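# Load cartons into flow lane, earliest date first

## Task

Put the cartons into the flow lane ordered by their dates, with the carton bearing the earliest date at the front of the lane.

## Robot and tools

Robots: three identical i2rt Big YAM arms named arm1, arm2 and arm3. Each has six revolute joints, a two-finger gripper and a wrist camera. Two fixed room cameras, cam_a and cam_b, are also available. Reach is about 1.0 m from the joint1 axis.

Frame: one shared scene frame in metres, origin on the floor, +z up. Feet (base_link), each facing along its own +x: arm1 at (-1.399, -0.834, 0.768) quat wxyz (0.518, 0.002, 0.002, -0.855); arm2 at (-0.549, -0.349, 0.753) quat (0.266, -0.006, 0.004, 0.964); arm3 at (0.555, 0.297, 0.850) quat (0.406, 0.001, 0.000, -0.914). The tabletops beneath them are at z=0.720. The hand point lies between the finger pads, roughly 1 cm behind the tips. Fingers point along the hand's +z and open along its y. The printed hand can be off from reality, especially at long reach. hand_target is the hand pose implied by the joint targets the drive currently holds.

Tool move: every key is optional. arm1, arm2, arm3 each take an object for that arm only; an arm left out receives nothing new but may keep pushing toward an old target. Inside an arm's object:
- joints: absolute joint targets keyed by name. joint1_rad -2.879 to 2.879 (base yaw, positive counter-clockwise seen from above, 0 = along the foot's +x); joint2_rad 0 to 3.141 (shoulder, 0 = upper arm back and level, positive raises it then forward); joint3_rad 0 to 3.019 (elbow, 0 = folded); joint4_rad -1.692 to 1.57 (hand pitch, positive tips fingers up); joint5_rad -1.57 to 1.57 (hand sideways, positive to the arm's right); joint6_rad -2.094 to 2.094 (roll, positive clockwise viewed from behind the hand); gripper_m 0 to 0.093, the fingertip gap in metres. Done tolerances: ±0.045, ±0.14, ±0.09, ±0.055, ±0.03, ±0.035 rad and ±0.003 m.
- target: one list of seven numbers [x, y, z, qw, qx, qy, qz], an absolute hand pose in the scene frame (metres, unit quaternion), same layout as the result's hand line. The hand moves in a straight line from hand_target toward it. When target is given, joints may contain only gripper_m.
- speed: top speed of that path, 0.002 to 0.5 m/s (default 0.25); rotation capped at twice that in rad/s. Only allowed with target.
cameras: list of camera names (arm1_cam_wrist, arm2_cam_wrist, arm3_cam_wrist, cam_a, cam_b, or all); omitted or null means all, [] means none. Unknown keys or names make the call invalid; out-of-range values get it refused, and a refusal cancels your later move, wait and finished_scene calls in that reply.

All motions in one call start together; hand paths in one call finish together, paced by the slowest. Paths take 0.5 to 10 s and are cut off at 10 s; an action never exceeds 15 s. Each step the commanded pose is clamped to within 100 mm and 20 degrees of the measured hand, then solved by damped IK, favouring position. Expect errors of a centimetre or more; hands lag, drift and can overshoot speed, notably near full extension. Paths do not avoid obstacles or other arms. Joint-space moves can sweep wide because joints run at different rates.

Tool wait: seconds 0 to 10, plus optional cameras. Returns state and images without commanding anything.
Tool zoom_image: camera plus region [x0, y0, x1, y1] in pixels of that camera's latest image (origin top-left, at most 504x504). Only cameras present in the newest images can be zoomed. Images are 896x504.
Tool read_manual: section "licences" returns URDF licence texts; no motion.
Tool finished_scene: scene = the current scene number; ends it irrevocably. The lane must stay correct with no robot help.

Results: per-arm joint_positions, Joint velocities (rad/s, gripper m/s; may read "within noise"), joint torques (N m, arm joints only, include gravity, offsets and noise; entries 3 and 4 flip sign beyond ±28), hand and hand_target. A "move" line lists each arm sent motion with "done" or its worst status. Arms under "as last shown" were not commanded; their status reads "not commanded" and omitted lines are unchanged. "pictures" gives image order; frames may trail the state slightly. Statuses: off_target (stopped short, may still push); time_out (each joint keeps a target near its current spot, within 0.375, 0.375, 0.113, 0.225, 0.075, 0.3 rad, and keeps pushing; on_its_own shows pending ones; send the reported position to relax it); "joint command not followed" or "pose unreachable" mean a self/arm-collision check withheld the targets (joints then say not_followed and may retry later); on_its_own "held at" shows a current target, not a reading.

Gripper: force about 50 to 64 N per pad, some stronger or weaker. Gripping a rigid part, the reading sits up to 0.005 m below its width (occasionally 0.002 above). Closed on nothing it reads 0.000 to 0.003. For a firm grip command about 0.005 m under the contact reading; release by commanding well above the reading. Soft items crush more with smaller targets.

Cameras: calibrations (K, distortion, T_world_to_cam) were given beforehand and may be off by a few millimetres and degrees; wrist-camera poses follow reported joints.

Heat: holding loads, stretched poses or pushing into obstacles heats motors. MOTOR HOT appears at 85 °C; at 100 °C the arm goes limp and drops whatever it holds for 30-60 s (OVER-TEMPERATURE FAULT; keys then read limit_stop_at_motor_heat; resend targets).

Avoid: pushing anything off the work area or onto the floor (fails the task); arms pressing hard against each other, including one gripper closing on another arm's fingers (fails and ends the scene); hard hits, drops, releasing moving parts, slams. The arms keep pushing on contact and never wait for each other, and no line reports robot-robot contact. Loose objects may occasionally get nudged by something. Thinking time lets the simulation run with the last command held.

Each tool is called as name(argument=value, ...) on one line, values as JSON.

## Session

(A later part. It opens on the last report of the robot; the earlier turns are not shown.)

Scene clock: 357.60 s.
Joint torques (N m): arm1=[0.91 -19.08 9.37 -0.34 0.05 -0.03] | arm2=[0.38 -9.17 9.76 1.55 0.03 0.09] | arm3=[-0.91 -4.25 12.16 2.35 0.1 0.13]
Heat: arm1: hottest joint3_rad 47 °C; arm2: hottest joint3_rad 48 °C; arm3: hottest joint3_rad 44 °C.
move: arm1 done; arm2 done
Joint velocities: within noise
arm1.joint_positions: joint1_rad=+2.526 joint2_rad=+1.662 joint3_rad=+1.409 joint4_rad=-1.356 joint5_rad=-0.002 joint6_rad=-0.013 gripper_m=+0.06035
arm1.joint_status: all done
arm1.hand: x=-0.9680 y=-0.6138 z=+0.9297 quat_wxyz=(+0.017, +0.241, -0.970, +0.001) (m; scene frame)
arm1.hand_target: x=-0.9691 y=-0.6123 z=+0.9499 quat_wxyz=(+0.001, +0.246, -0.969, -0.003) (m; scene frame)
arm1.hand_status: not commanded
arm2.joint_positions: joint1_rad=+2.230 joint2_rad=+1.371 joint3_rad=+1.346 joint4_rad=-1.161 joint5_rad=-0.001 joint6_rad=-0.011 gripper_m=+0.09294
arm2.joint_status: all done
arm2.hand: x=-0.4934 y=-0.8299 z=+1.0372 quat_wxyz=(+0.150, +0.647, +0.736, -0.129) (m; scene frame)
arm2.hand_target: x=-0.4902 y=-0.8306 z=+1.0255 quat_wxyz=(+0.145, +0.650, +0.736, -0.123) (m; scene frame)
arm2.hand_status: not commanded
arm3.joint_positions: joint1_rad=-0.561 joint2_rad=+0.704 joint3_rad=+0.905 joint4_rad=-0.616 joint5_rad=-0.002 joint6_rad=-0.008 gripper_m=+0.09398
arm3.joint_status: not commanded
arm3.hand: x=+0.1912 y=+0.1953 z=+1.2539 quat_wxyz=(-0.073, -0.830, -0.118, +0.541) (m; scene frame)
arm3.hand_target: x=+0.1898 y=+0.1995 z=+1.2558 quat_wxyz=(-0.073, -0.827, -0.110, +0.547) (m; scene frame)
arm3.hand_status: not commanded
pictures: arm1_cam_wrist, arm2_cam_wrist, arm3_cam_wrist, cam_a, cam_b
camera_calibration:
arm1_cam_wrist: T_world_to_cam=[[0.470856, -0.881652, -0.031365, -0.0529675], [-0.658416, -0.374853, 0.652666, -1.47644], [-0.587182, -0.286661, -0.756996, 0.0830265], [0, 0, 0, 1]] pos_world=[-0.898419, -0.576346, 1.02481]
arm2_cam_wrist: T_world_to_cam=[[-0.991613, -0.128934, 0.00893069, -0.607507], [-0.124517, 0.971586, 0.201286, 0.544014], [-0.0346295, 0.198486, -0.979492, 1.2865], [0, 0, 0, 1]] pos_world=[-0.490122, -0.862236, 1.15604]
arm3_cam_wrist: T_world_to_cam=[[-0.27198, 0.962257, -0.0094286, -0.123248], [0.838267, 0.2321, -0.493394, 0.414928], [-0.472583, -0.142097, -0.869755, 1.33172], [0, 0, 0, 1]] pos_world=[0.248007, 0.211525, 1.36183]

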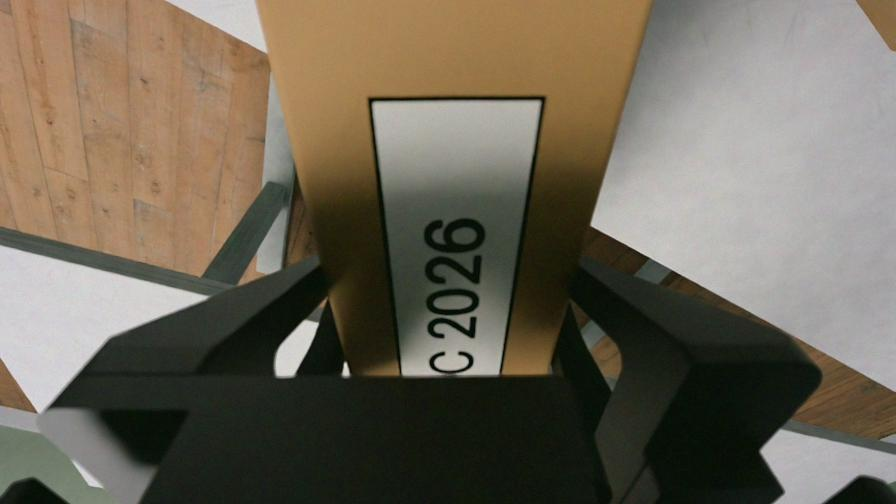

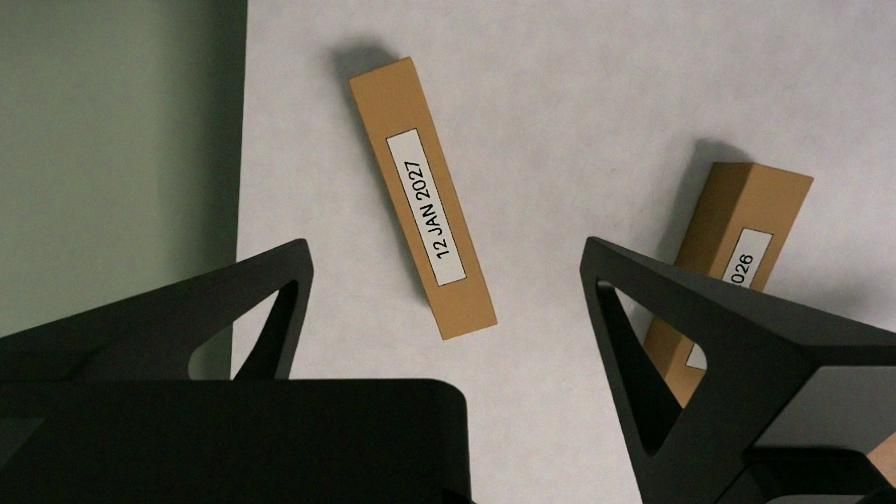

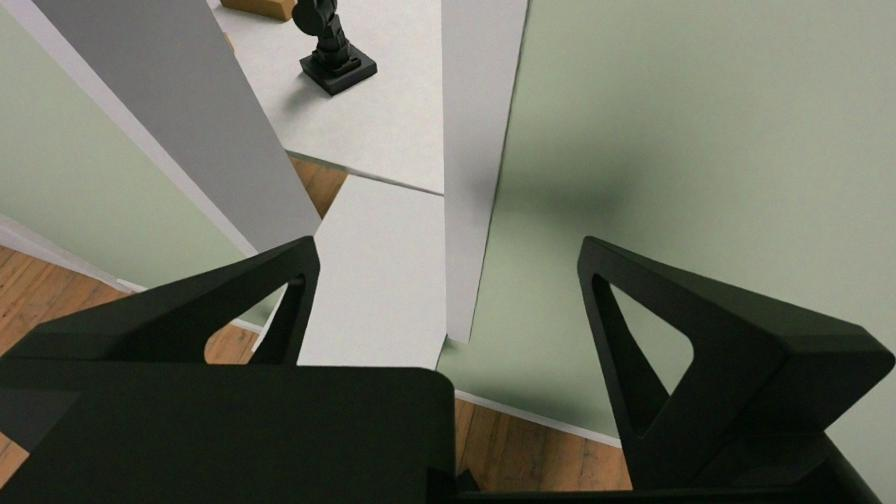

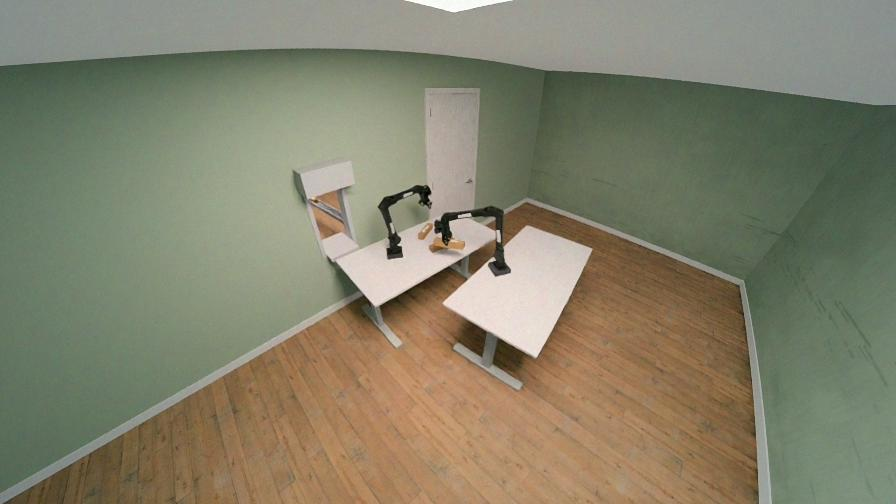

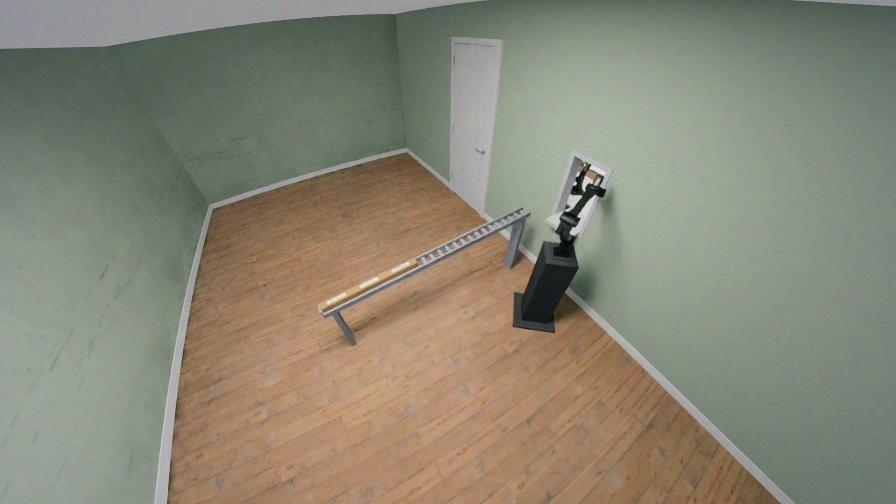

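move(arm1={"target": [-0.87, -0.56, 0.94, 0, 0.246, -0.969, 0], "speed": 0.25}, cameras=[])

move(arm1={"target": [-0.87, -0.56, 0.82, 0, 0.246, -0.969, 0], "speed": 0.2}, cameras=["arm1_cam_wrist", "arm2_cam_wrist", "cam_a"])

Scene clock: 365.43 s.
Joint torques (N m): arm1=[1.44 -22.01 13.59 -0.43 0.13 0.01] | arm2=[0.38 -9.17 9.74 1.55 0.03 0.08] | arm3=[-0.85 -4.07 12.22 2.33 0.09 0.13]
Heat: arm1: hottest joint3_rad 46 °C; arm2: hottest joint3_rad 47 °C; arm3: hottest joint3_rad 44 °C.
move: arm1 off_target
Joint velocities: within noise
arm1.joint_positions: joint1_rad=+2.526 joint2_rad=+1.934 joint3_rad=+1.734 joint4_rad=-1.439 joint5_rad=+0.002 joint6_rad=-0.013 gripper_m=+0.06035
arm1.joint_status: not commanded
arm1.hand: x=-0.8846 y=-0.5719 z=+0.9097 quat_wxyz=(+0.031, +0.241, -0.970, +0.006) (m; scene frame)
arm1.hand_target: x=-0.8717 y=-0.5609 z=+0.9401 quat_wxyz=(+0.000, +0.246, -0.969, +0.000) (m; scene frame)
arm1.hand_status: off_target (0.036 m and 3.6 deg from the pose sent, 0.112 m and 2.1 deg at the start)
arm2, arm3: as last shown
arm2.joint_positions: joint1_rad=+2.230 joint2_rad=+1.371 joint3_rad=+1.346 joint4_rad=-1.161 joint5_rad=-0.001 joint6_rad=-0.010 gripper_m=+0.09294
pictures: none
No camera images: "cameras" was empty.

Scene clock: 366.87 s.
Joint torques (N m): arm1=[1.49 -23.24 9.14 0.25 0.12 0] | arm2=[0.38 -9.23 9.76 1.57 0.03 0.09] | arm3=[-0.62 -4.31 12.16 2.32 0.1 0.14]
Heat: arm1: hottest joint3_rad 46 °C; arm2: hottest joint3_rad 47 °C; arm3: hottest joint3_rad 44 °C.
move: arm1 off_target
Joint velocities: within noise
arm1.joint_positions: joint1_rad=+2.526 joint2_rad=+2.038 joint3_rad=+1.590 joint4_rad=-1.182 joint5_rad=+0.002 joint6_rad=-0.013 gripper_m=+0.06035
arm1.joint_status: not commanded
arm1.hand: x=-0.8796 y=-0.5688 z=+0.7974 quat_wxyz=(+0.027, +0.241, -0.970, +0.005) (m; scene frame)
arm1.hand_target: x=-0.8706 y=-0.5603 z=+0.8202 quat_wxyz=(+0.000, +0.246, -0.969, +0.000) (m; scene frame)
arm1.hand_status: off_target (0.026 m and 3.2 deg from the pose sent, 0.092 m and 3.6 deg at the start)
arm2, arm3: as last shown
pictures: arm1_cam_wrist, arm2_cam_wrist, cam_a
camera_calibration:
arm1_cam_wrist: T_world_to_cam=[[0.470618, -0.881919, -0.0271629, -0.0627969], [-0.647785, -0.366252, 0.668007, -1.31305], [-0.599077, -0.296781, -0.743659, 0.0207077], [0, 0, 0, 1]] pos_world=[-0.808616, -0.530143, 0.890821]
arm2_cam_wrist: T_world_to_cam=[[-0.991663, -0.128567, 0.00869642, -0.606943], [-0.124202, 0.971614, 0.201345, 0.544125], [-0.0343358, 0.198586, -0.979482, 1.28672], [0, 0, 0, 1]] pos_world=[-0.490122, -0.862236, 1.15604]

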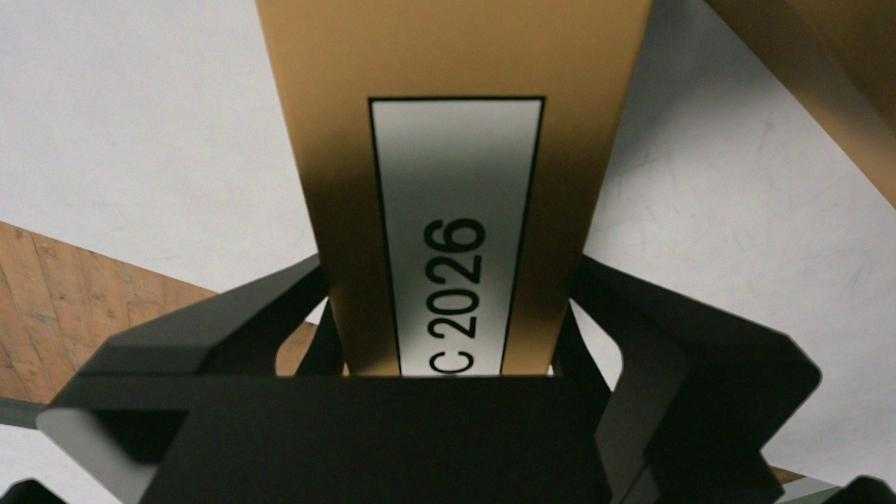

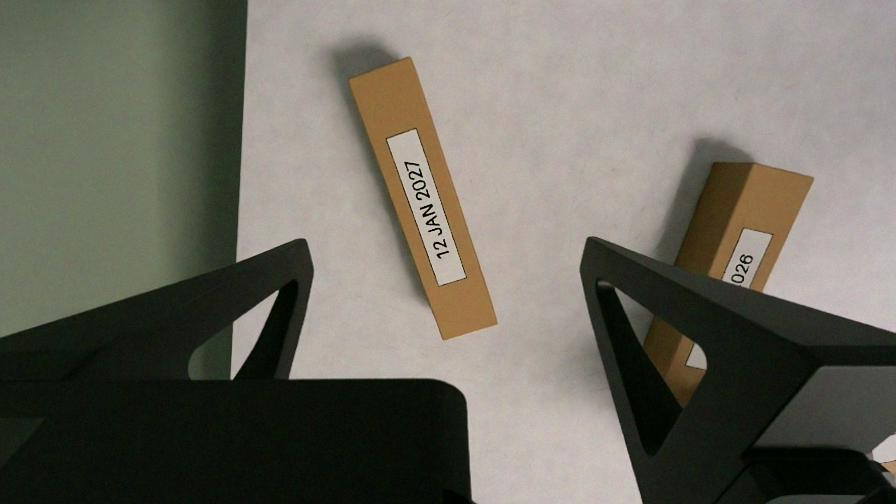

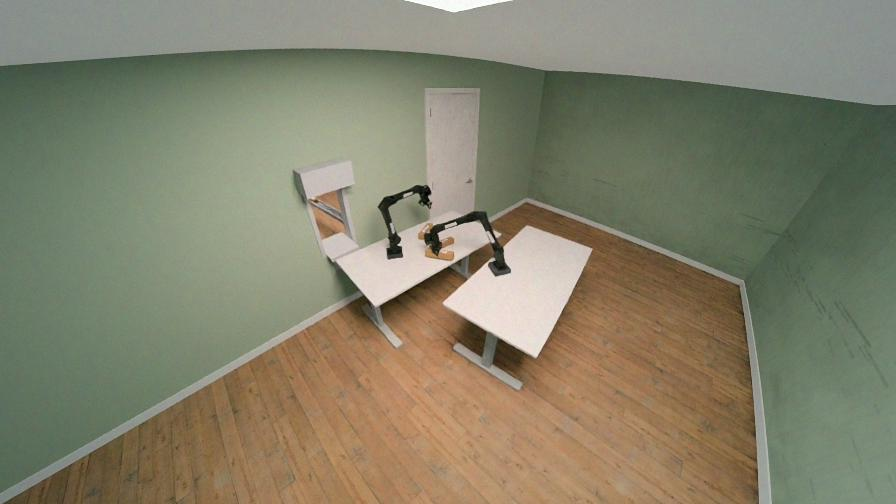

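move(arm1={"target": [-0.87, -0.56, 0.80, 0, 0.246, -0.969, 0], "speed": 0.1}, cameras=[])

move(arm1={"target": [-0.87, -0.56, 0.785, 0, 0.246, -0.969, 0], "speed": 0.05}, cameras=[])

move(arm1={"target": [-0.87, -0.56, 0.772, 0, 0.246, -0.969, 0], "speed": 0.05}, cameras=["arm1_cam_wrist", "cam_a"])

Scene clock: 378.30 s.
Joint torques (N m): arm1=[1.38 -21.71 8.55 0.4 0.13 0] | arm2=[0.38 -9.17 9.76 1.57 0.03 0.09] | arm3=[-0.67 -4.19 12.18 2.39 0.09 0.14]
Heat: arm1: hottest joint3_rad 45 °C; arm2: hottest joint3_rad 47 °C; arm3: hottest joint3_rad 44 °C.
move: arm1 done
Joint velocities: within noise
arm1.joint_positions: joint1_rad=+2.526 joint2_rad=+2.038 joint3_rad=+1.579 joint4_rad=-1.141 joint5_rad=+0.002 joint6_rad=-0.013 gripper_m=+0.06035
arm1.joint_status: not commanded
arm1.hand: x=-0.8748 y=-0.5664 z=+0.7932 quat_wxyz=(+0.012, +0.241, -0.970, +0.002) (m; scene frame)
arm1.hand_target: x=-0.8701 y=-0.5600 z=+0.8002 quat_wxyz=(+0.000, +0.246, -0.969, +0.000) (m; scene frame)
arm1.hand_status: done (0.010 m and 1.5 deg from the pose sent, 0.013 m and 3.2 deg at the start)
arm2, arm3: as last shown
pictures: none
No camera images: "cameras" was empty.

Scene clock: 379.37 s.
Joint torques (N m): arm1=[1.44 -21.19 8.35 0.35 0.09 -0.01] | arm2=[0.44 -9.17 9.76 1.55 0.03 0.09] | arm3=[-0.62 -4.13 12.15 2.41 0.1 0.13]
Heat: arm1: hottest joint3_rad 45 °C; arm2: hottest joint3_rad 47 °C; arm3: hottest joint3_rad 44 °C.
move: arm1 done
Joint velocities: within noise
arm1.joint_positions: joint1_rad=+2.526 joint2_rad=+2.053 joint3_rad=+1.566 joint4_rad=-1.108 joint5_rad=+0.003 joint6_rad=-0.013 gripper_m=+0.06035
arm1.joint_status: not commanded
arm1.hand: x=-0.8738 y=-0.5660 z=+0.7800 quat_wxyz=(+0.010, +0.241, -0.970, +0.002) (m; scene frame)
arm1.hand_target: x=-0.8701 y=-0.5600 z=+0.7851 quat_wxyz=(+0.000, +0.246, -0.969, +0.000) (m; scene frame)
arm1.hand_status: done (0.009 m and 1.3 deg from the pose sent, 0.011 m and 1.5 deg at the start)
arm2, arm3: as last shown
pictures: none
No camera images: "cameras" was empty.

Scene clock: 380.33 s.
Joint torques (N m): arm1=[1.44 -20.19 7.97 0.47 0.08 -0.01] | arm2=[0.38 -9.23 9.76 1.57 0.02 0.09] | arm3=[-0.85 -4.25 12.18 2.39 0.08 0.14]
Heat: arm1: hottest joint3_rad 44 °C; arm2: hottest joint3_rad 47 °C; arm3: hottest joint3_rad 44 °C.
move: arm1 done
Joint velocities: within noise
arm1.joint_positions: joint1_rad=+2.526 joint2_rad=+2.053 joint3_rad=+1.560 joint4_rad=-1.084 joint5_rad=+0.003 joint6_rad=-0.013 gripper_m=+0.06035
arm1.joint_status: not commanded
arm1.hand: x=-0.8710 y=-0.5646 z=+0.7778 quat_wxyz=(+0.001, +0.241, -0.970, +0.000) (m; scene frame)
arm1.hand_target: x=-0.8701 y=-0.5600 z=+0.7722 quat_wxyz=(+0.000, +0.246, -0.969, +0.000) (m; scene frame)
arm1.hand_status: done (0.007 m and 0.6 deg from the pose sent, 0.011 m and 1.3 deg at the start)
arm2, arm3: as last shown
pictures: arm1_cam_wrist, cam_a
camera_calibration:
arm1_cam_wrist: T_world_to_cam=[[0.471741, -0.88138, -0.0250904, -0.0639692], [-0.678319, -0.380943, 0.628304, -1.29676], [-0.563333, -0.279378, -0.777563, 0.0799023], [0, 0, 0, 1]] pos_world=[-0.804425, -0.528048, 0.875281]

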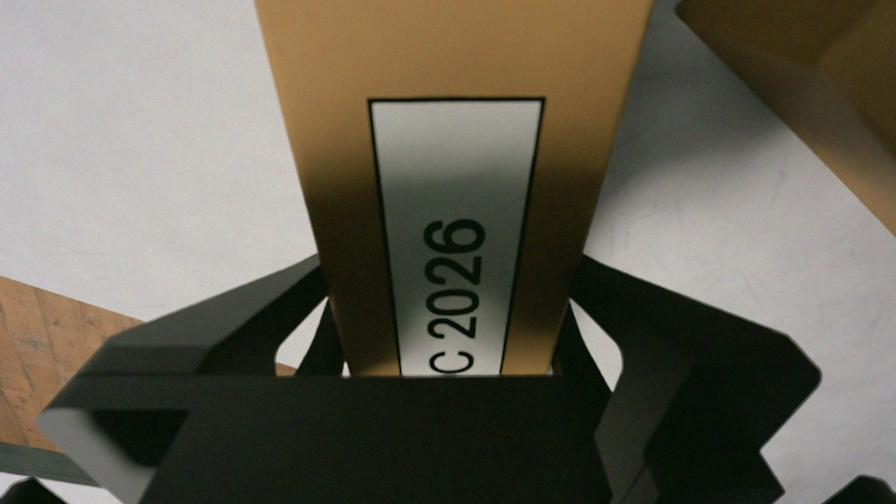

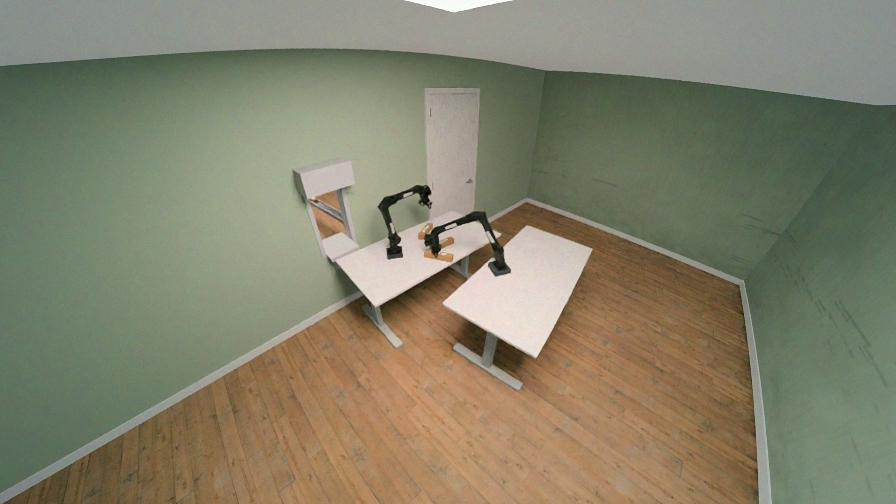

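move(arm1={"target": [-0.87, -0.56, 0.762, 0, 0.246, -0.969, 0], "speed": 0.05}, cameras=[])

move(arm1={"joints": {"gripper_m": 0.093}}, cameras=["arm1_cam_wrist"])

Scene clock: 383.13 s.
Joint torques (N m): arm1=[1.44 -19.25 7.58 0.81 0.08 -0.01] | arm2=[0.5 -9.23 9.73 1.55 0.02 0.09] | arm3=[-0.62 -4.19 12.18 2.41 0.08 0.13]
Heat: arm1: hottest joint3_rad 44 °C; arm2: hottest joint3_rad 46 °C; arm3: hottest joint3_rad 44 °C.
move: arm1 off_target
Joint velocities: within noise
arm1.joint_positions: joint1_rad=+2.526 joint2_rad=+2.055 joint3_rad=+1.556 joint4_rad=-1.071 joint5_rad=+0.003 joint6_rad=-0.013 gripper_m=+0.06035
arm1.joint_status: not commanded
arm1.hand: x=-0.8698 y=-0.5640 z=+0.7758 quat_wxyz=(-0.003, +0.241, -0.970, -0.001) (m; scene frame)
arm1.hand_target: x=-0.8703 y=-0.5601 z=+0.7623 quat_wxyz=(+0.000, +0.246, -0.969, +0.000) (m; scene frame)
arm1.hand_status: off_target (0.014 m and 0.7 deg from the pose sent, 0.016 m and 0.6 deg at the start)
arm2, arm3: as last shown
pictures: none
No camera images: "cameras" was empty.

Scene clock: 383.93 s.
Joint torques (N m): arm1=[1.38 -20.42 7.69 0.5 0.07 -0.01] | arm2=[0.38 -9.23 9.76 1.57 0.02 0.09] | arm3=[-0.79 -4.37 12.18 2.39 0.11 0.13]
Heat: arm1: hottest joint3_rad 44 °C; arm2: hottest joint3_rad 46 °C; arm3: hottest joint3_rad 44 °C.
move: arm1 done
Joint velocities: within noise
arm1.joint_positions: joint1_rad=+2.526 joint2_rad=+2.067 joint3_rad=+1.553 joint4_rad=-1.064 joint5_rad=+0.004 joint6_rad=-0.013 gripper_m=+0.09292
arm1.joint_status: all done
arm1.hand: x=-0.8707 y=-0.5644 z=+0.7675 quat_wxyz=(+0.001, +0.241, -0.970, +0.000) (m; scene frame)
arm1.hand_target: x=-0.8703 y=-0.5602 z=+0.7621 quat_wxyz=(+0.000, +0.246, -0.969, +0.000) (m; scene frame)
arm1.hand_status: not commanded
arm2, arm3: as last shown
pictures: arm1_cam_wrist
camera_calibration:
arm1_cam_wrist: T_world_to_cam=[[0.471709, -0.881407, -0.0247625, -0.064517], [-0.678031, -0.380534, 0.628863, -1.29004], [-0.563707, -0.27985, -0.777122, 0.0711869], [0, 0, 0, 1]] pos_world=[-0.804125, -0.527848, 0.864981]

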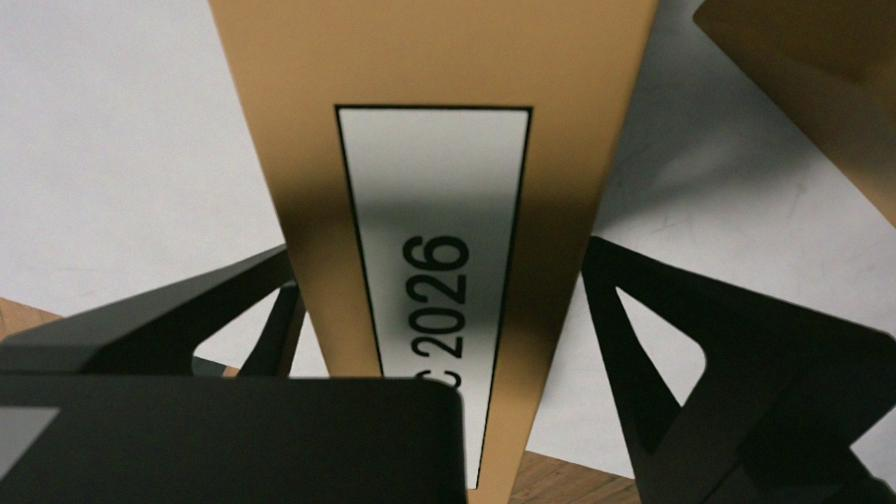

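move(arm1={"target": [-0.87, -0.56, 0.93, 0, 0.246, -0.969, 0], "speed": 0.25}, cameras=["arm1_cam_wrist"])

move(arm1={"joints": {"joint1_rad": 0.6, "joint2_rad": 1.0, "joint3_rad": 1.2}}, arm2={"joints": {"joint1_rad": 1.115, "joint2_rad": 1.3, "joint3_rad": 1.2}}, cameras=["arm2_cam_wrist", "cam_a"])

Scene clock: 391.70 s.
Joint torques (N m): arm1=[1.44 -19.49 12.23 -0.27 0.07 0.01] | arm2=[0.44 -9.23 9.77 1.57 0.03 0.09] | arm3=[-0.38 -4.07 12.19 2.4 0.09 0.15]
Heat: arm1: hottest joint3_rad 44 °C; arm2: hottest joint3_rad 46 °C; arm3: hottest joint3_rad 44 °C.
move: arm1 off_target
Joint velocities: within noise
arm1.joint_positions: joint1_rad=+2.526 joint2_rad=+1.917 joint3_rad=+1.737 joint4_rad=-1.419 joint5_rad=+0.004 joint6_rad=-0.013 gripper_m=+0.09293
arm1.joint_status: not commanded
arm1.hand: x=-0.8796 y=-0.5696 z=+0.9198 quat_wxyz=(+0.012, +0.241, -0.970, +0.003) (m; scene frame)
arm1.hand_target: x=-0.8706 y=-0.5603 z=+0.9299 quat_wxyz=(+0.000, +0.246, -0.969, +0.000) (m; scene frame)
arm1.hand_status: off_target (0.017 m and 1.5 deg from the pose sent, 0.162 m and 0.6 deg at the start)
arm2.joint_positions: joint1_rad=+2.230 joint2_rad=+1.371 joint3_rad=+1.346 joint4_rad=-1.161 joint5_rad=-0.001 joint6_rad=-0.010 gripper_m=+0.09294
arm2.joint_status: not commanded
arm2.hand: x=-0.4934 y=-0.8299 z=+1.0372 quat_wxyz=(+0.150, +0.647, +0.736, -0.129) (m; scene frame)
arm2.hand_target: x=-0.4902 y=-0.8306 z=+1.0255 quat_wxyz=(+0.145, +0.650, +0.736, -0.123) (m; scene frame)
arm2.hand_status: not commanded
arm3.joint_positions: joint1_rad=-0.561 joint2_rad=+0.704 joint3_rad=+0.905 joint4_rad=-0.616 joint5_rad=-0.002 joint6_rad=-0.008 gripper_m=+0.09398
arm3.joint_status: not commanded
arm3.hand: x=+0.1912 y=+0.1953 z=+1.2539 quat_wxyz=(-0.073, -0.830, -0.118, +0.541) (m; scene frame)
arm3.hand_target: x=+0.1898 y=+0.1995 z=+1.2558 quat_wxyz=(-0.073, -0.827, -0.110, +0.547) (m; scene frame)
arm3.hand_status: not commanded
pictures: arm1_cam_wrist
camera_calibration:
arm1_cam_wrist: T_world_to_cam=[[0.471289, -0.881623, -0.0250448, -0.0613973], [-0.666117, -0.37441, 0.645062, -1.39473], [-0.578079, -0.287328, -0.76372, 0.153781], [0, 0, 0, 1]] pos_world=[-0.811221, -0.532146, 1.0156]

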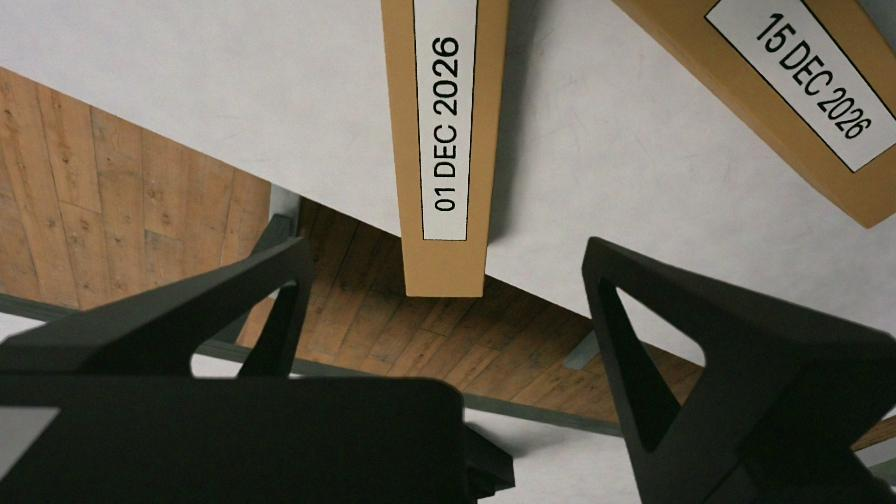

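Scene clock: 393.87 s.
Joint torques (N m): arm1=[-0.5 -6.59 9.77 0.38 0.04 0.01] | arm2=[0.5 -9.52 9.16 1.33 -0.09 0.08] | arm3=[-0.73 -4.25 12.19 2.41 0.1 0.13]
Heat: arm1: hottest joint3_rad 44 °C; arm2: hottest joint3_rad 46 °C; arm3: hottest joint3_rad 44 °C.
move: arm1 done; arm2 done
Joint velocities: within noise
arm1.joint_positions: joint1_rad=+0.616 joint2_rad=+1.002 joint3_rad=+1.196 joint4_rad=-1.420 joint5_rad=+0.005 joint6_rad=-0.013 gripper_m=+0.09297
arm1.joint_status: all done
arm1.hand: x=-1.3557 y=-1.1658 z=+1.0941 quat_wxyz=(-0.126, -0.644, -0.746, +0.112) (m; scene frame)
arm1.hand_target: x=-1.3612 y=-1.1647 z=+1.0961 quat_wxyz=(-0.124, -0.649, -0.742, +0.113) (m; scene frame)
arm1.hand_status: not commanded
arm2.joint_positions: joint1_rad=+1.108 joint2_rad=+1.304 joint3_rad=+1.219 joint4_rad=-1.158 joint5_rad=+0.002 joint6_rad=-0.009 gripper_m=+0.09295
arm2.joint_status: all done
arm2.hand: x=-0.9284 y=-0.5865 z=+1.0008 quat_wxyz=(+0.051, +0.946, +0.280, -0.154) (m; scene frame)
arm2.hand_target: x=-0.9232 y=-0.5872 z=+0.9944 quat_wxyz=(+0.052, +0.947, +0.279, -0.150) (m; scene frame)
arm2.hand_status: not commanded
arm3: as last shown
pictures: arm2_cam_wrist, cam_a
led back after a hold (arm2 arm): the arm was led back toward your command in small steps, so it may still be short of it.
joint command not followed: on one or more control steps a check withheld the commanded joint targets of the arm2 arm, and it was not sent them on those steps.
cause: the commanded joint targets, or the way to them, would bring a part of the robot too close to another arm (this arm's fingers and the arm1 arm's wrist (the part past joint 4)).
camera_calibration:
arm2_cam_wrist: T_world_to_cam=[[-0.545404, 0.838166, 0.00350746, -0.020229], [0.807294, 0.52418, 0.271131, 0.793551], [0.225415, 0.150707, -0.962536, 1.38388], [0, 0, 0, 1]] pos_world=[-0.963608, -0.607569, 1.11695]

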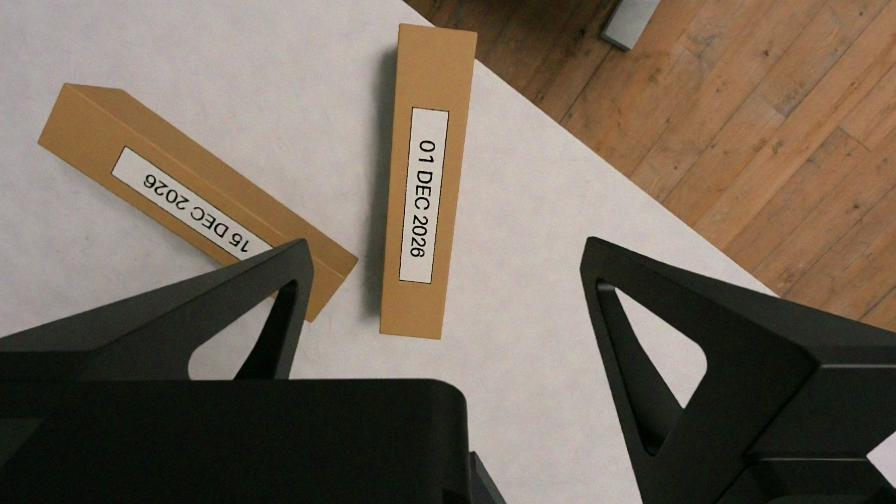

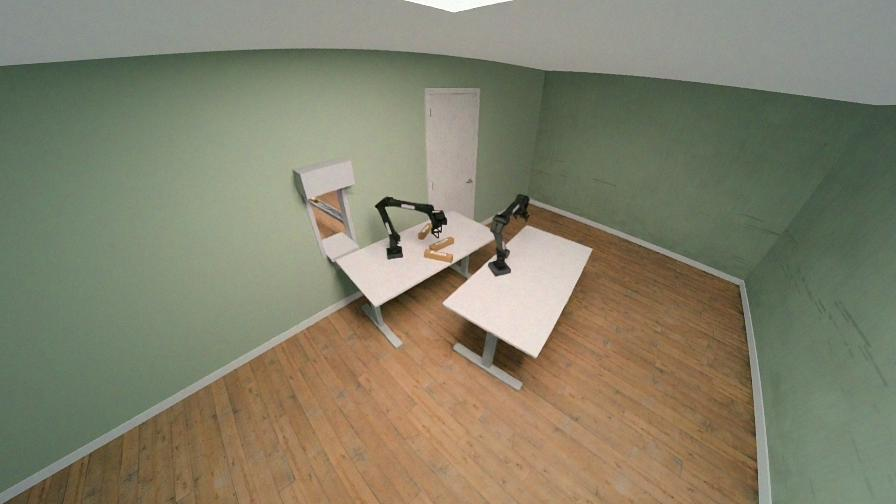

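zoom_image(camera="arm2_cam_wrist", region=[20, 10, 500, 350])

Scaled by 1.050 from the camera's 896x504 image, which has a finer 1280x720 frame.

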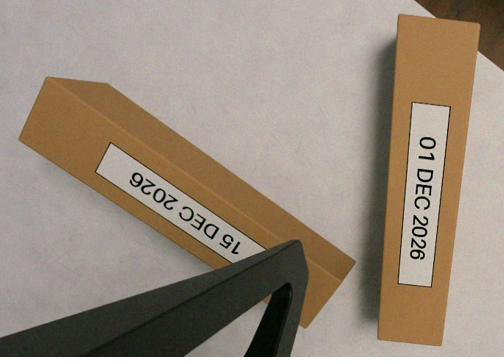

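move(arm2={"target": [-0.914, -0.599, 0.9, 0, 0.9728, 0.2317, 0], "speed": 0.25}, cameras=["arm2_cam_wrist"])

Scene clock: 414.33 s.
Joint torques (N m): arm1=[-0.62 -6.53 9.78 0.38 0.04 0.01] | arm2=[0.79 -10.81 10.45 -0.06 -0.09 0.14] | arm3=[-0.67 -4.19 12.15 2.32 0.11 0.13]
Heat: arm1: hottest joint3_rad 44 °C; arm2: hottest joint3_rad 48 °C; arm3: hottest joint3_rad 45 °C.
move: arm2 done
Joint velocities: within noise
arm1, arm3: as last shown
arm2.joint_positions: joint1_rad=+1.140 joint2_rad=+1.531 joint3_rad=+1.219 joint4_rad=-1.247 joint5_rad=+0.017 joint6_rad=+0.133 gripper_m=+0.09295
arm2.joint_status: not commanded
arm2.hand: x=-0.9159 y=-0.5939 z=+0.9010 quat_wxyz=(+0.001, +0.973, +0.232, -0.005) (m; scene frame)
arm2.hand_target: x=-0.9140 y=-0.5989 z=+0.9001 quat_wxyz=(+0.000, +0.973, +0.232, +0.000) (m; scene frame)
arm2.hand_status: done (0.005 m and 0.6 deg from the pose sent, 0.103 m and 19.7 deg at the start)
pictures: arm2_cam_wrist
camera_calibration:
arm2_cam_wrist: T_world_to_cam=[[-0.455117, 0.890325, 0.0138019, 0.0975357], [0.743234, 0.371299, 0.556542, 0.407801], [0.490379, 0.26355, -0.830705, 1.47702], [0, 0, 0, 1]] pos_world=[-0.983, -0.627523, 0.998661]

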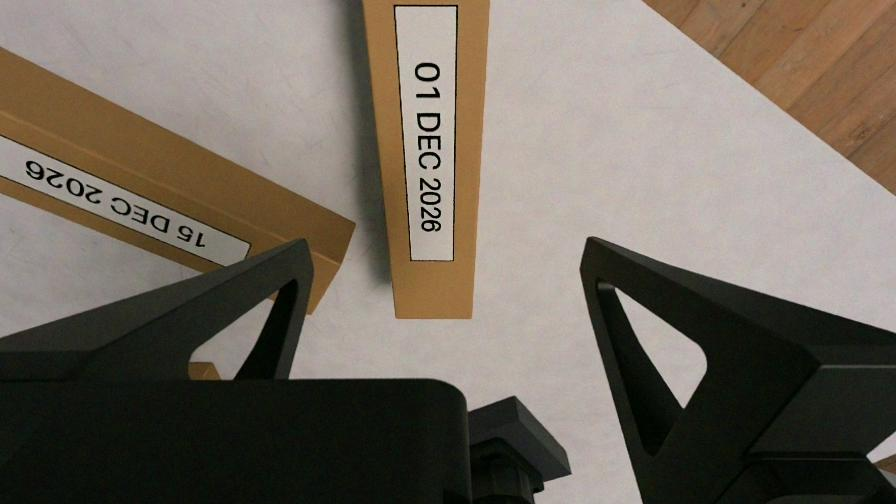

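move(arm2={"target": [-0.9095, -0.6068, 0.80, 0, 0.9728, 0.2317, 0], "speed": 0.2}, cameras=["arm2_cam_wrist"])

Scene clock: 423.17 s.
Joint torques (N m): arm1=[-0.56 -6.53 9.78 0.38 0.04 0.01] | arm2=[0.79 -10.99 8.24 0.76 -0.08 0.1] | arm3=[-0.79 -4.13 12.19 2.36 0.1 0.13]
Heat: arm1: hottest joint3_rad 44 °C; arm2: hottest joint3_rad 48 °C; arm3: hottest joint3_rad 45 °C.
move: arm2 done
Joint velocities: within noise
arm1, arm3: as last shown
arm2.joint_positions: joint1_rad=+1.157 joint2_rad=+1.648 joint3_rad=+1.089 joint4_rad=-1.003 joint5_rad=+0.017 joint6_rad=+0.150 gripper_m=+0.09295
arm2.joint_status: not commanded
arm2.hand: x=-0.9136 y=-0.6030 z=+0.8070 quat_wxyz=(+0.001, +0.973, +0.231, -0.004) (m; scene frame)
arm2.hand_target: x=-0.9093 y=-0.6066 z=+0.8001 quat_wxyz=(+0.000, +0.973, +0.232, +0.000) (m; scene frame)
arm2.hand_status: done (0.009 m and 0.5 deg from the pose sent, 0.102 m and 0.6 deg at the start)
pictures: arm2_cam_wrist
camera_calibration:
arm2_cam_wrist: T_world_to_cam=[[-0.454574, 0.890604, 0.0136316, 0.108802], [0.742032, 0.370187, 0.558883, 0.45815], [0.492697, 0.264169, -0.829135, 1.40146], [0, 0, 0, 1]] pos_world=[-0.980998, -0.636722, 0.904463]

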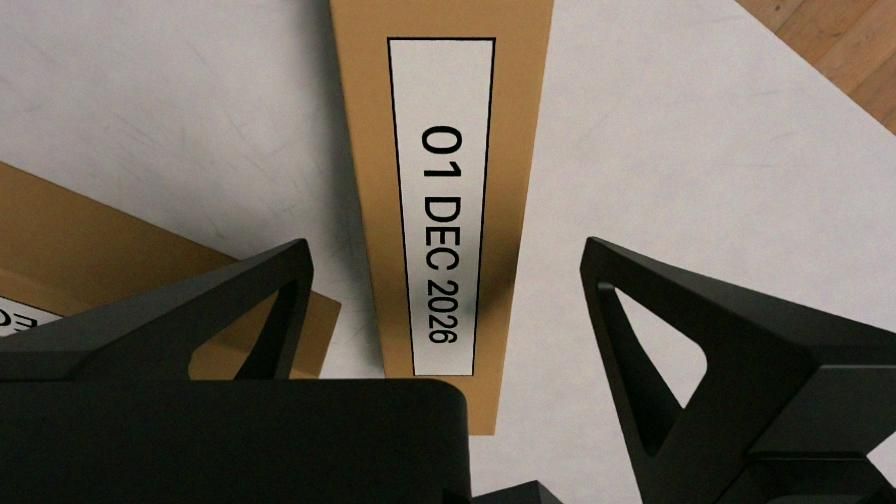

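move(arm2={"target": [-0.920, -0.612, 0.753, 0, 0.9728, 0.2317, 0], "speed": 0.15}, cameras=["arm2_cam_wrist"])

move(arm2={"joints": {"gripper_m": 0.04}}, cameras=[])

move(arm2={"target": [-0.920, -0.612, 0.96, 0, 0.9728, 0.2317, 0], "speed": 0.25}, cameras=["arm2_cam_wrist", "cam_a"])

Scene clock: 431.77 s.
Joint torques (N m): arm1=[-0.62 -6.53 9.78 0.4 0.04 0.01] | arm2=[0.44 -12.75 7.45 0.79 -0.08 0.03] | arm3=[-0.79 -4.25 12.18 2.37 0.1 0.13]
Heat: arm1: hottest joint3_rad 44 °C; arm2: hottest joint3_rad 47 °C; arm3: hottest joint3_rad 45 °C.
move: arm2 done
Joint velocities: within noise
arm1, arm3: as last shown
arm2.joint_positions: joint1_rad=+1.157 joint2_rad=+1.746 joint3_rad=+1.079 joint4_rad=-0.890 joint5_rad=+0.017 joint6_rad=+0.150 gripper_m=+0.09295
arm2.joint_status: not commanded
arm2.hand: x=-0.9242 y=-0.6113 z=+0.7619 quat_wxyz=(+0.001, +0.973, +0.231, -0.006) (m; scene frame)
arm2.hand_target: x=-0.9199 y=-0.6119 z=+0.7532 quat_wxyz=(+0.000, +0.973, +0.232, +0.000) (m; scene frame)
arm2.hand_status: done (0.010 m and 0.7 deg from the pose sent, 0.055 m and 0.5 deg at the start)
pictures: arm2_cam_wrist
camera_calibration:
arm2_cam_wrist: T_world_to_cam=[[-0.45408, 0.890865, 0.0130343, 0.113073], [0.744335, 0.371271, 0.555089, 0.499965], [0.48967, 0.261757, -0.831689, 1.36909], [0, 0, 0, 1]] pos_world=[-0.991201, -0.644724, 0.85966]

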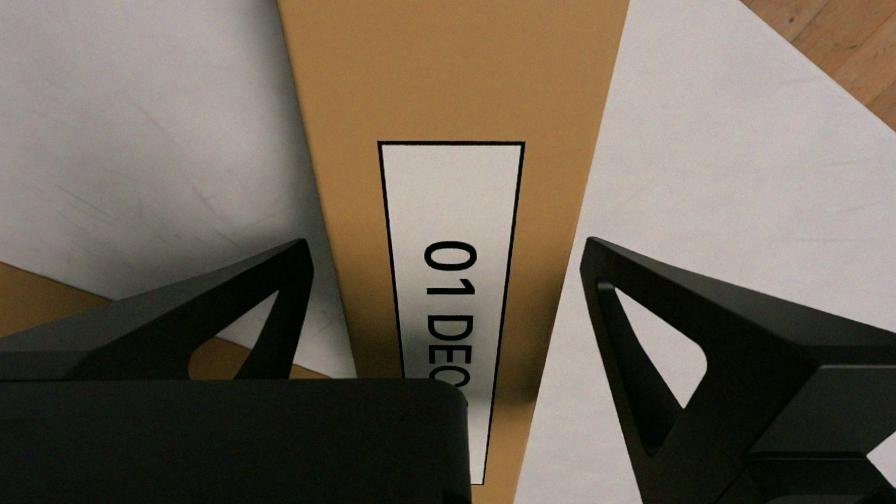

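Scene clock: 432.37 s.
Joint torques (N m): arm1=[-0.56 -6.59 9.78 0.4 0.04 0.01] | arm2=[0.38 -12.22 7.42 0.79 -0.09 0.03] | arm3=[-0.62 -4.13 12.14 2.39 0.09 0.13]
Heat: arm1: hottest joint3_rad 44 °C; arm2: hottest joint3_rad 47 °C; arm3: hottest joint3_rad 45 °C.
move: arm2 off_target
Joint velocities: within noise
arm1, arm3: as last shown
arm2.joint_positions: joint1_rad=+1.157 joint2_rad=+1.746 joint3_rad=+1.079 joint4_rad=-0.890 joint5_rad=+0.017 joint6_rad=+0.150 gripper_m=+0.06089
arm2.joint_status: gripper_m off_target (ended at +0.06091, target +0.04000)
arm2.hand: x=-0.9242 y=-0.6113 z=+0.7619 quat_wxyz=(+0.001, +0.973, +0.231, -0.006) (m; scene frame)
arm2.hand_target: x=-0.9198 y=-0.6118 z=+0.7532 quat_wxyz=(+0.000, +0.973, +0.232, +0.000) (m; scene frame)
arm2.hand_status: not commanded
pictures: none
No camera images: "cameras" was empty.

Scene clock: 434.10 s.
Joint torques (N m): arm1=[-0.5 -6.48 9.78 0.39 0.04 0.01] | arm2=[0.85 -11.46 15.43 -0.31 -0.09 0.09] | arm3=[-0.85 -4.13 12.21 2.4 0.08 0.13]
Heat: arm1: hottest joint3_rad 44 °C; arm2: hottest joint3_rad 47 °C; arm3: hottest joint3_rad 45 °C.
move: arm2 off_target
Joint velocities: within noise
arm1, arm3: as last shown
arm2.joint_positions: joint1_rad=+1.157 joint2_rad=+1.528 joint3_rad=+1.311 joint4_rad=-1.405 joint5_rad=+0.016 joint6_rad=+0.151 gripper_m=+0.06089
arm2.joint_status: not commanded
arm2.hand: x=-0.9061 y=-0.5954 z=+0.9364 quat_wxyz=(-0.011, +0.973, +0.231, +0.024) (m; scene frame)
arm2.hand_target: x=-0.9188 y=-0.6110 z=+0.9602 quat_wxyz=(+0.001, +0.973, +0.232, +0.000) (m; scene frame)
arm2.hand_status: off_target (0.032 m and 3.0 deg from the pose sent, 0.198 m and 0.7 deg at the start)
pictures: arm2_cam_wrist, cam_a
camera_calibration:
arm2_cam_wrist: T_world_to_cam=[[-0.455145, 0.890146, 0.0219813, 0.0950077], [0.713374, 0.349763, 0.607259, 0.293956], [0.532861, 0.292071, -0.7942, 1.52329], [0, 0, 0, 1]] pos_world=[-0.978157, -0.632294, 1.0292]

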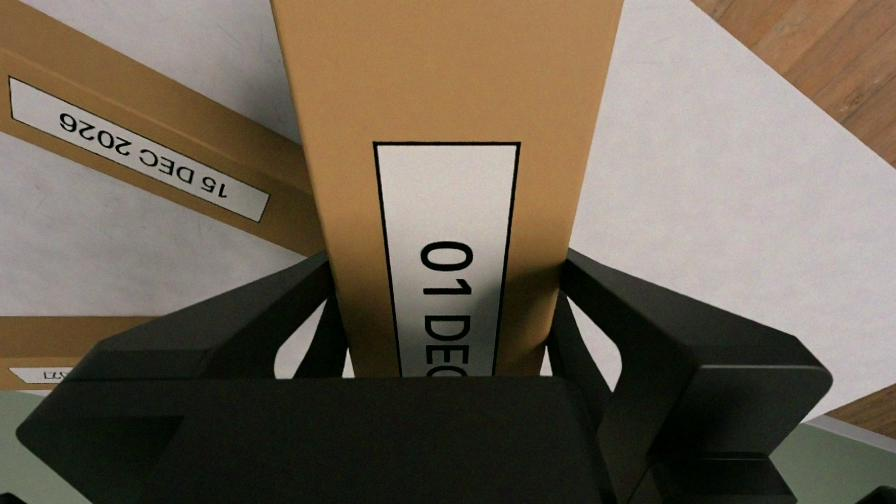

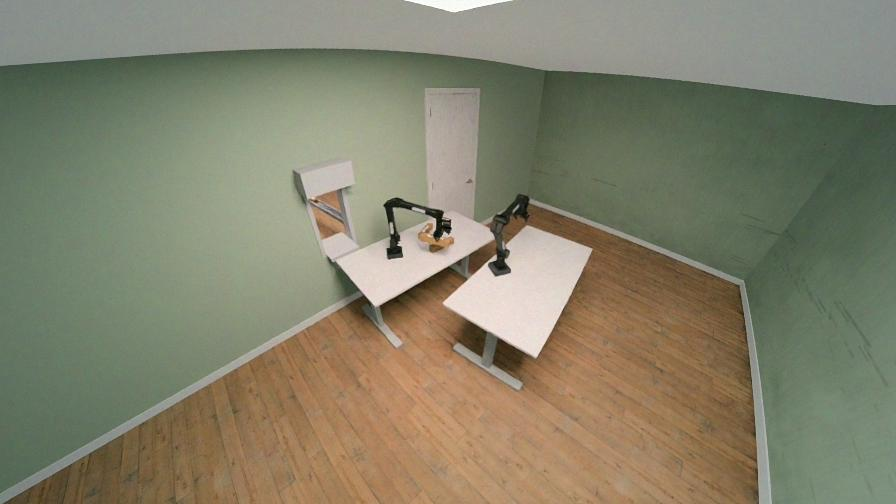

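move(arm2={"joints": {"joint1_rad": -1.788, "joint6_rad": 0.815}}, cameras=["arm2_cam_wrist", "arm3_cam_wrist", "cam_a"])

Scene clock: 449.13 s.
Joint torques (N m): arm1=[-0.56 -6.53 9.78 0.39 0.04 0.01] | arm2=[-0.09 -13.92 13 -0.28 -0.04 0.08] | arm3=[-0.73 -4.07 12.18 2.39 0.1 0.14]
Heat: arm1: hottest joint3_rad 44 °C; arm2: hottest joint3_rad 51 °C; arm3: hottest joint3_rad 45 °C.
move: arm2 done
Joint velocities: within noise
arm1, arm3: as last shown
arm2.joint_positions: joint1_rad=-1.789 joint2_rad=+1.551 joint3_rad=+1.338 joint4_rad=-1.406 joint5_rad=+0.017 joint6_rad=+0.806 gripper_m=+0.06092
arm2.joint_status: all done
arm2.hand: x=-0.2430 y=-0.0269 z=+0.9365 quat_wxyz=(+0.006, +0.004, -1.000, +0.029) (m; scene frame)
arm2.hand_target: x=-0.2374 y=-0.0191 z=+0.9597 quat_wxyz=(-0.011, +0.000, -1.000, +0.010) (m; scene frame)
arm2.hand_status: not commanded
pictures: arm2_cam_wrist, arm3_cam_wrist, cam_a
camera_calibration:
arm2_cam_wrist: T_world_to_cam=[[0.0127825, -0.997427, 0.0705362, -0.0918056], [-0.818346, 0.0301002, 0.573937, -0.72752], [-0.574584, -0.0650594, -0.815856, 0.745569], [0, 0, 0, 1]] pos_world=[-0.165798, -0.0211646, 1.0323]
arm3_cam_wrist: T_world_to_cam=[[-0.27198, 0.962257, -0.0094286, -0.123248], [0.838267, 0.2321, -0.493394, 0.414928], [-0.472583, -0.142097, -0.869755, 1.33172], [0, 0, 0, 1]] pos_world=[0.248007, 0.211525, 1.36183]

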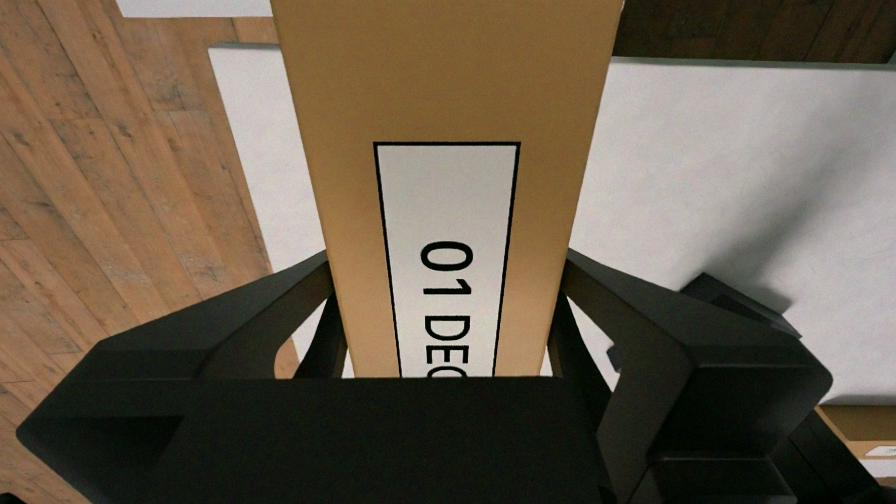

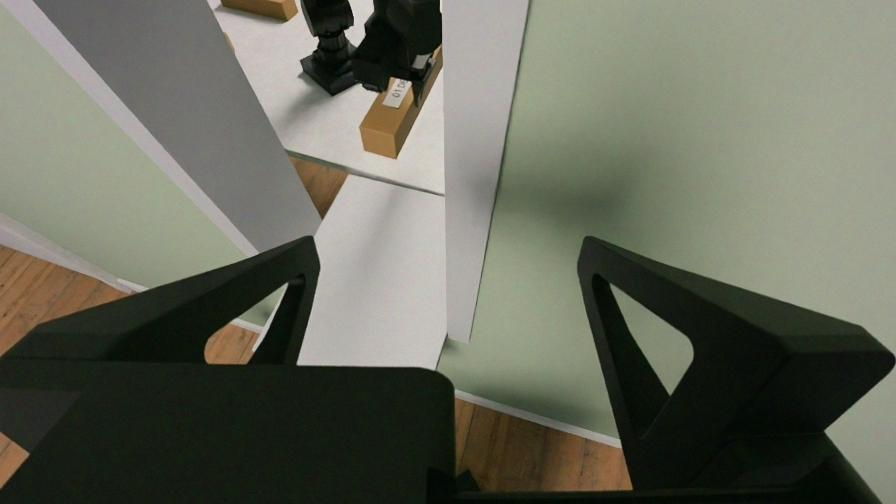

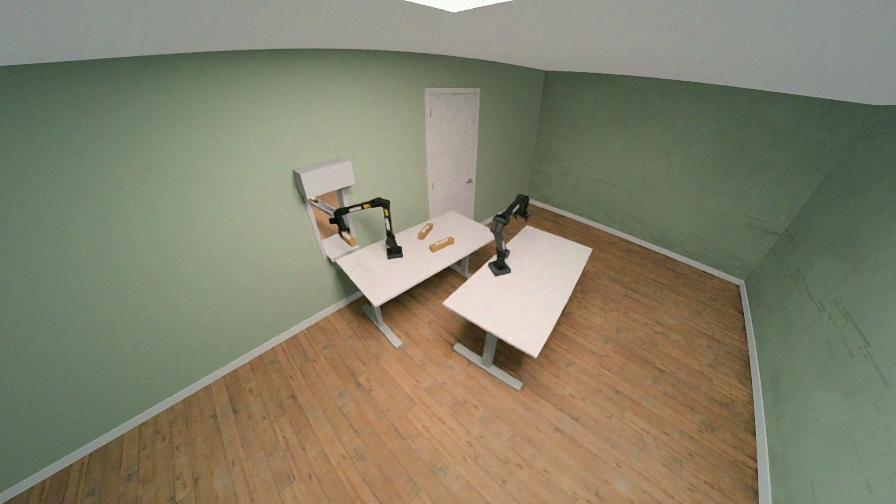

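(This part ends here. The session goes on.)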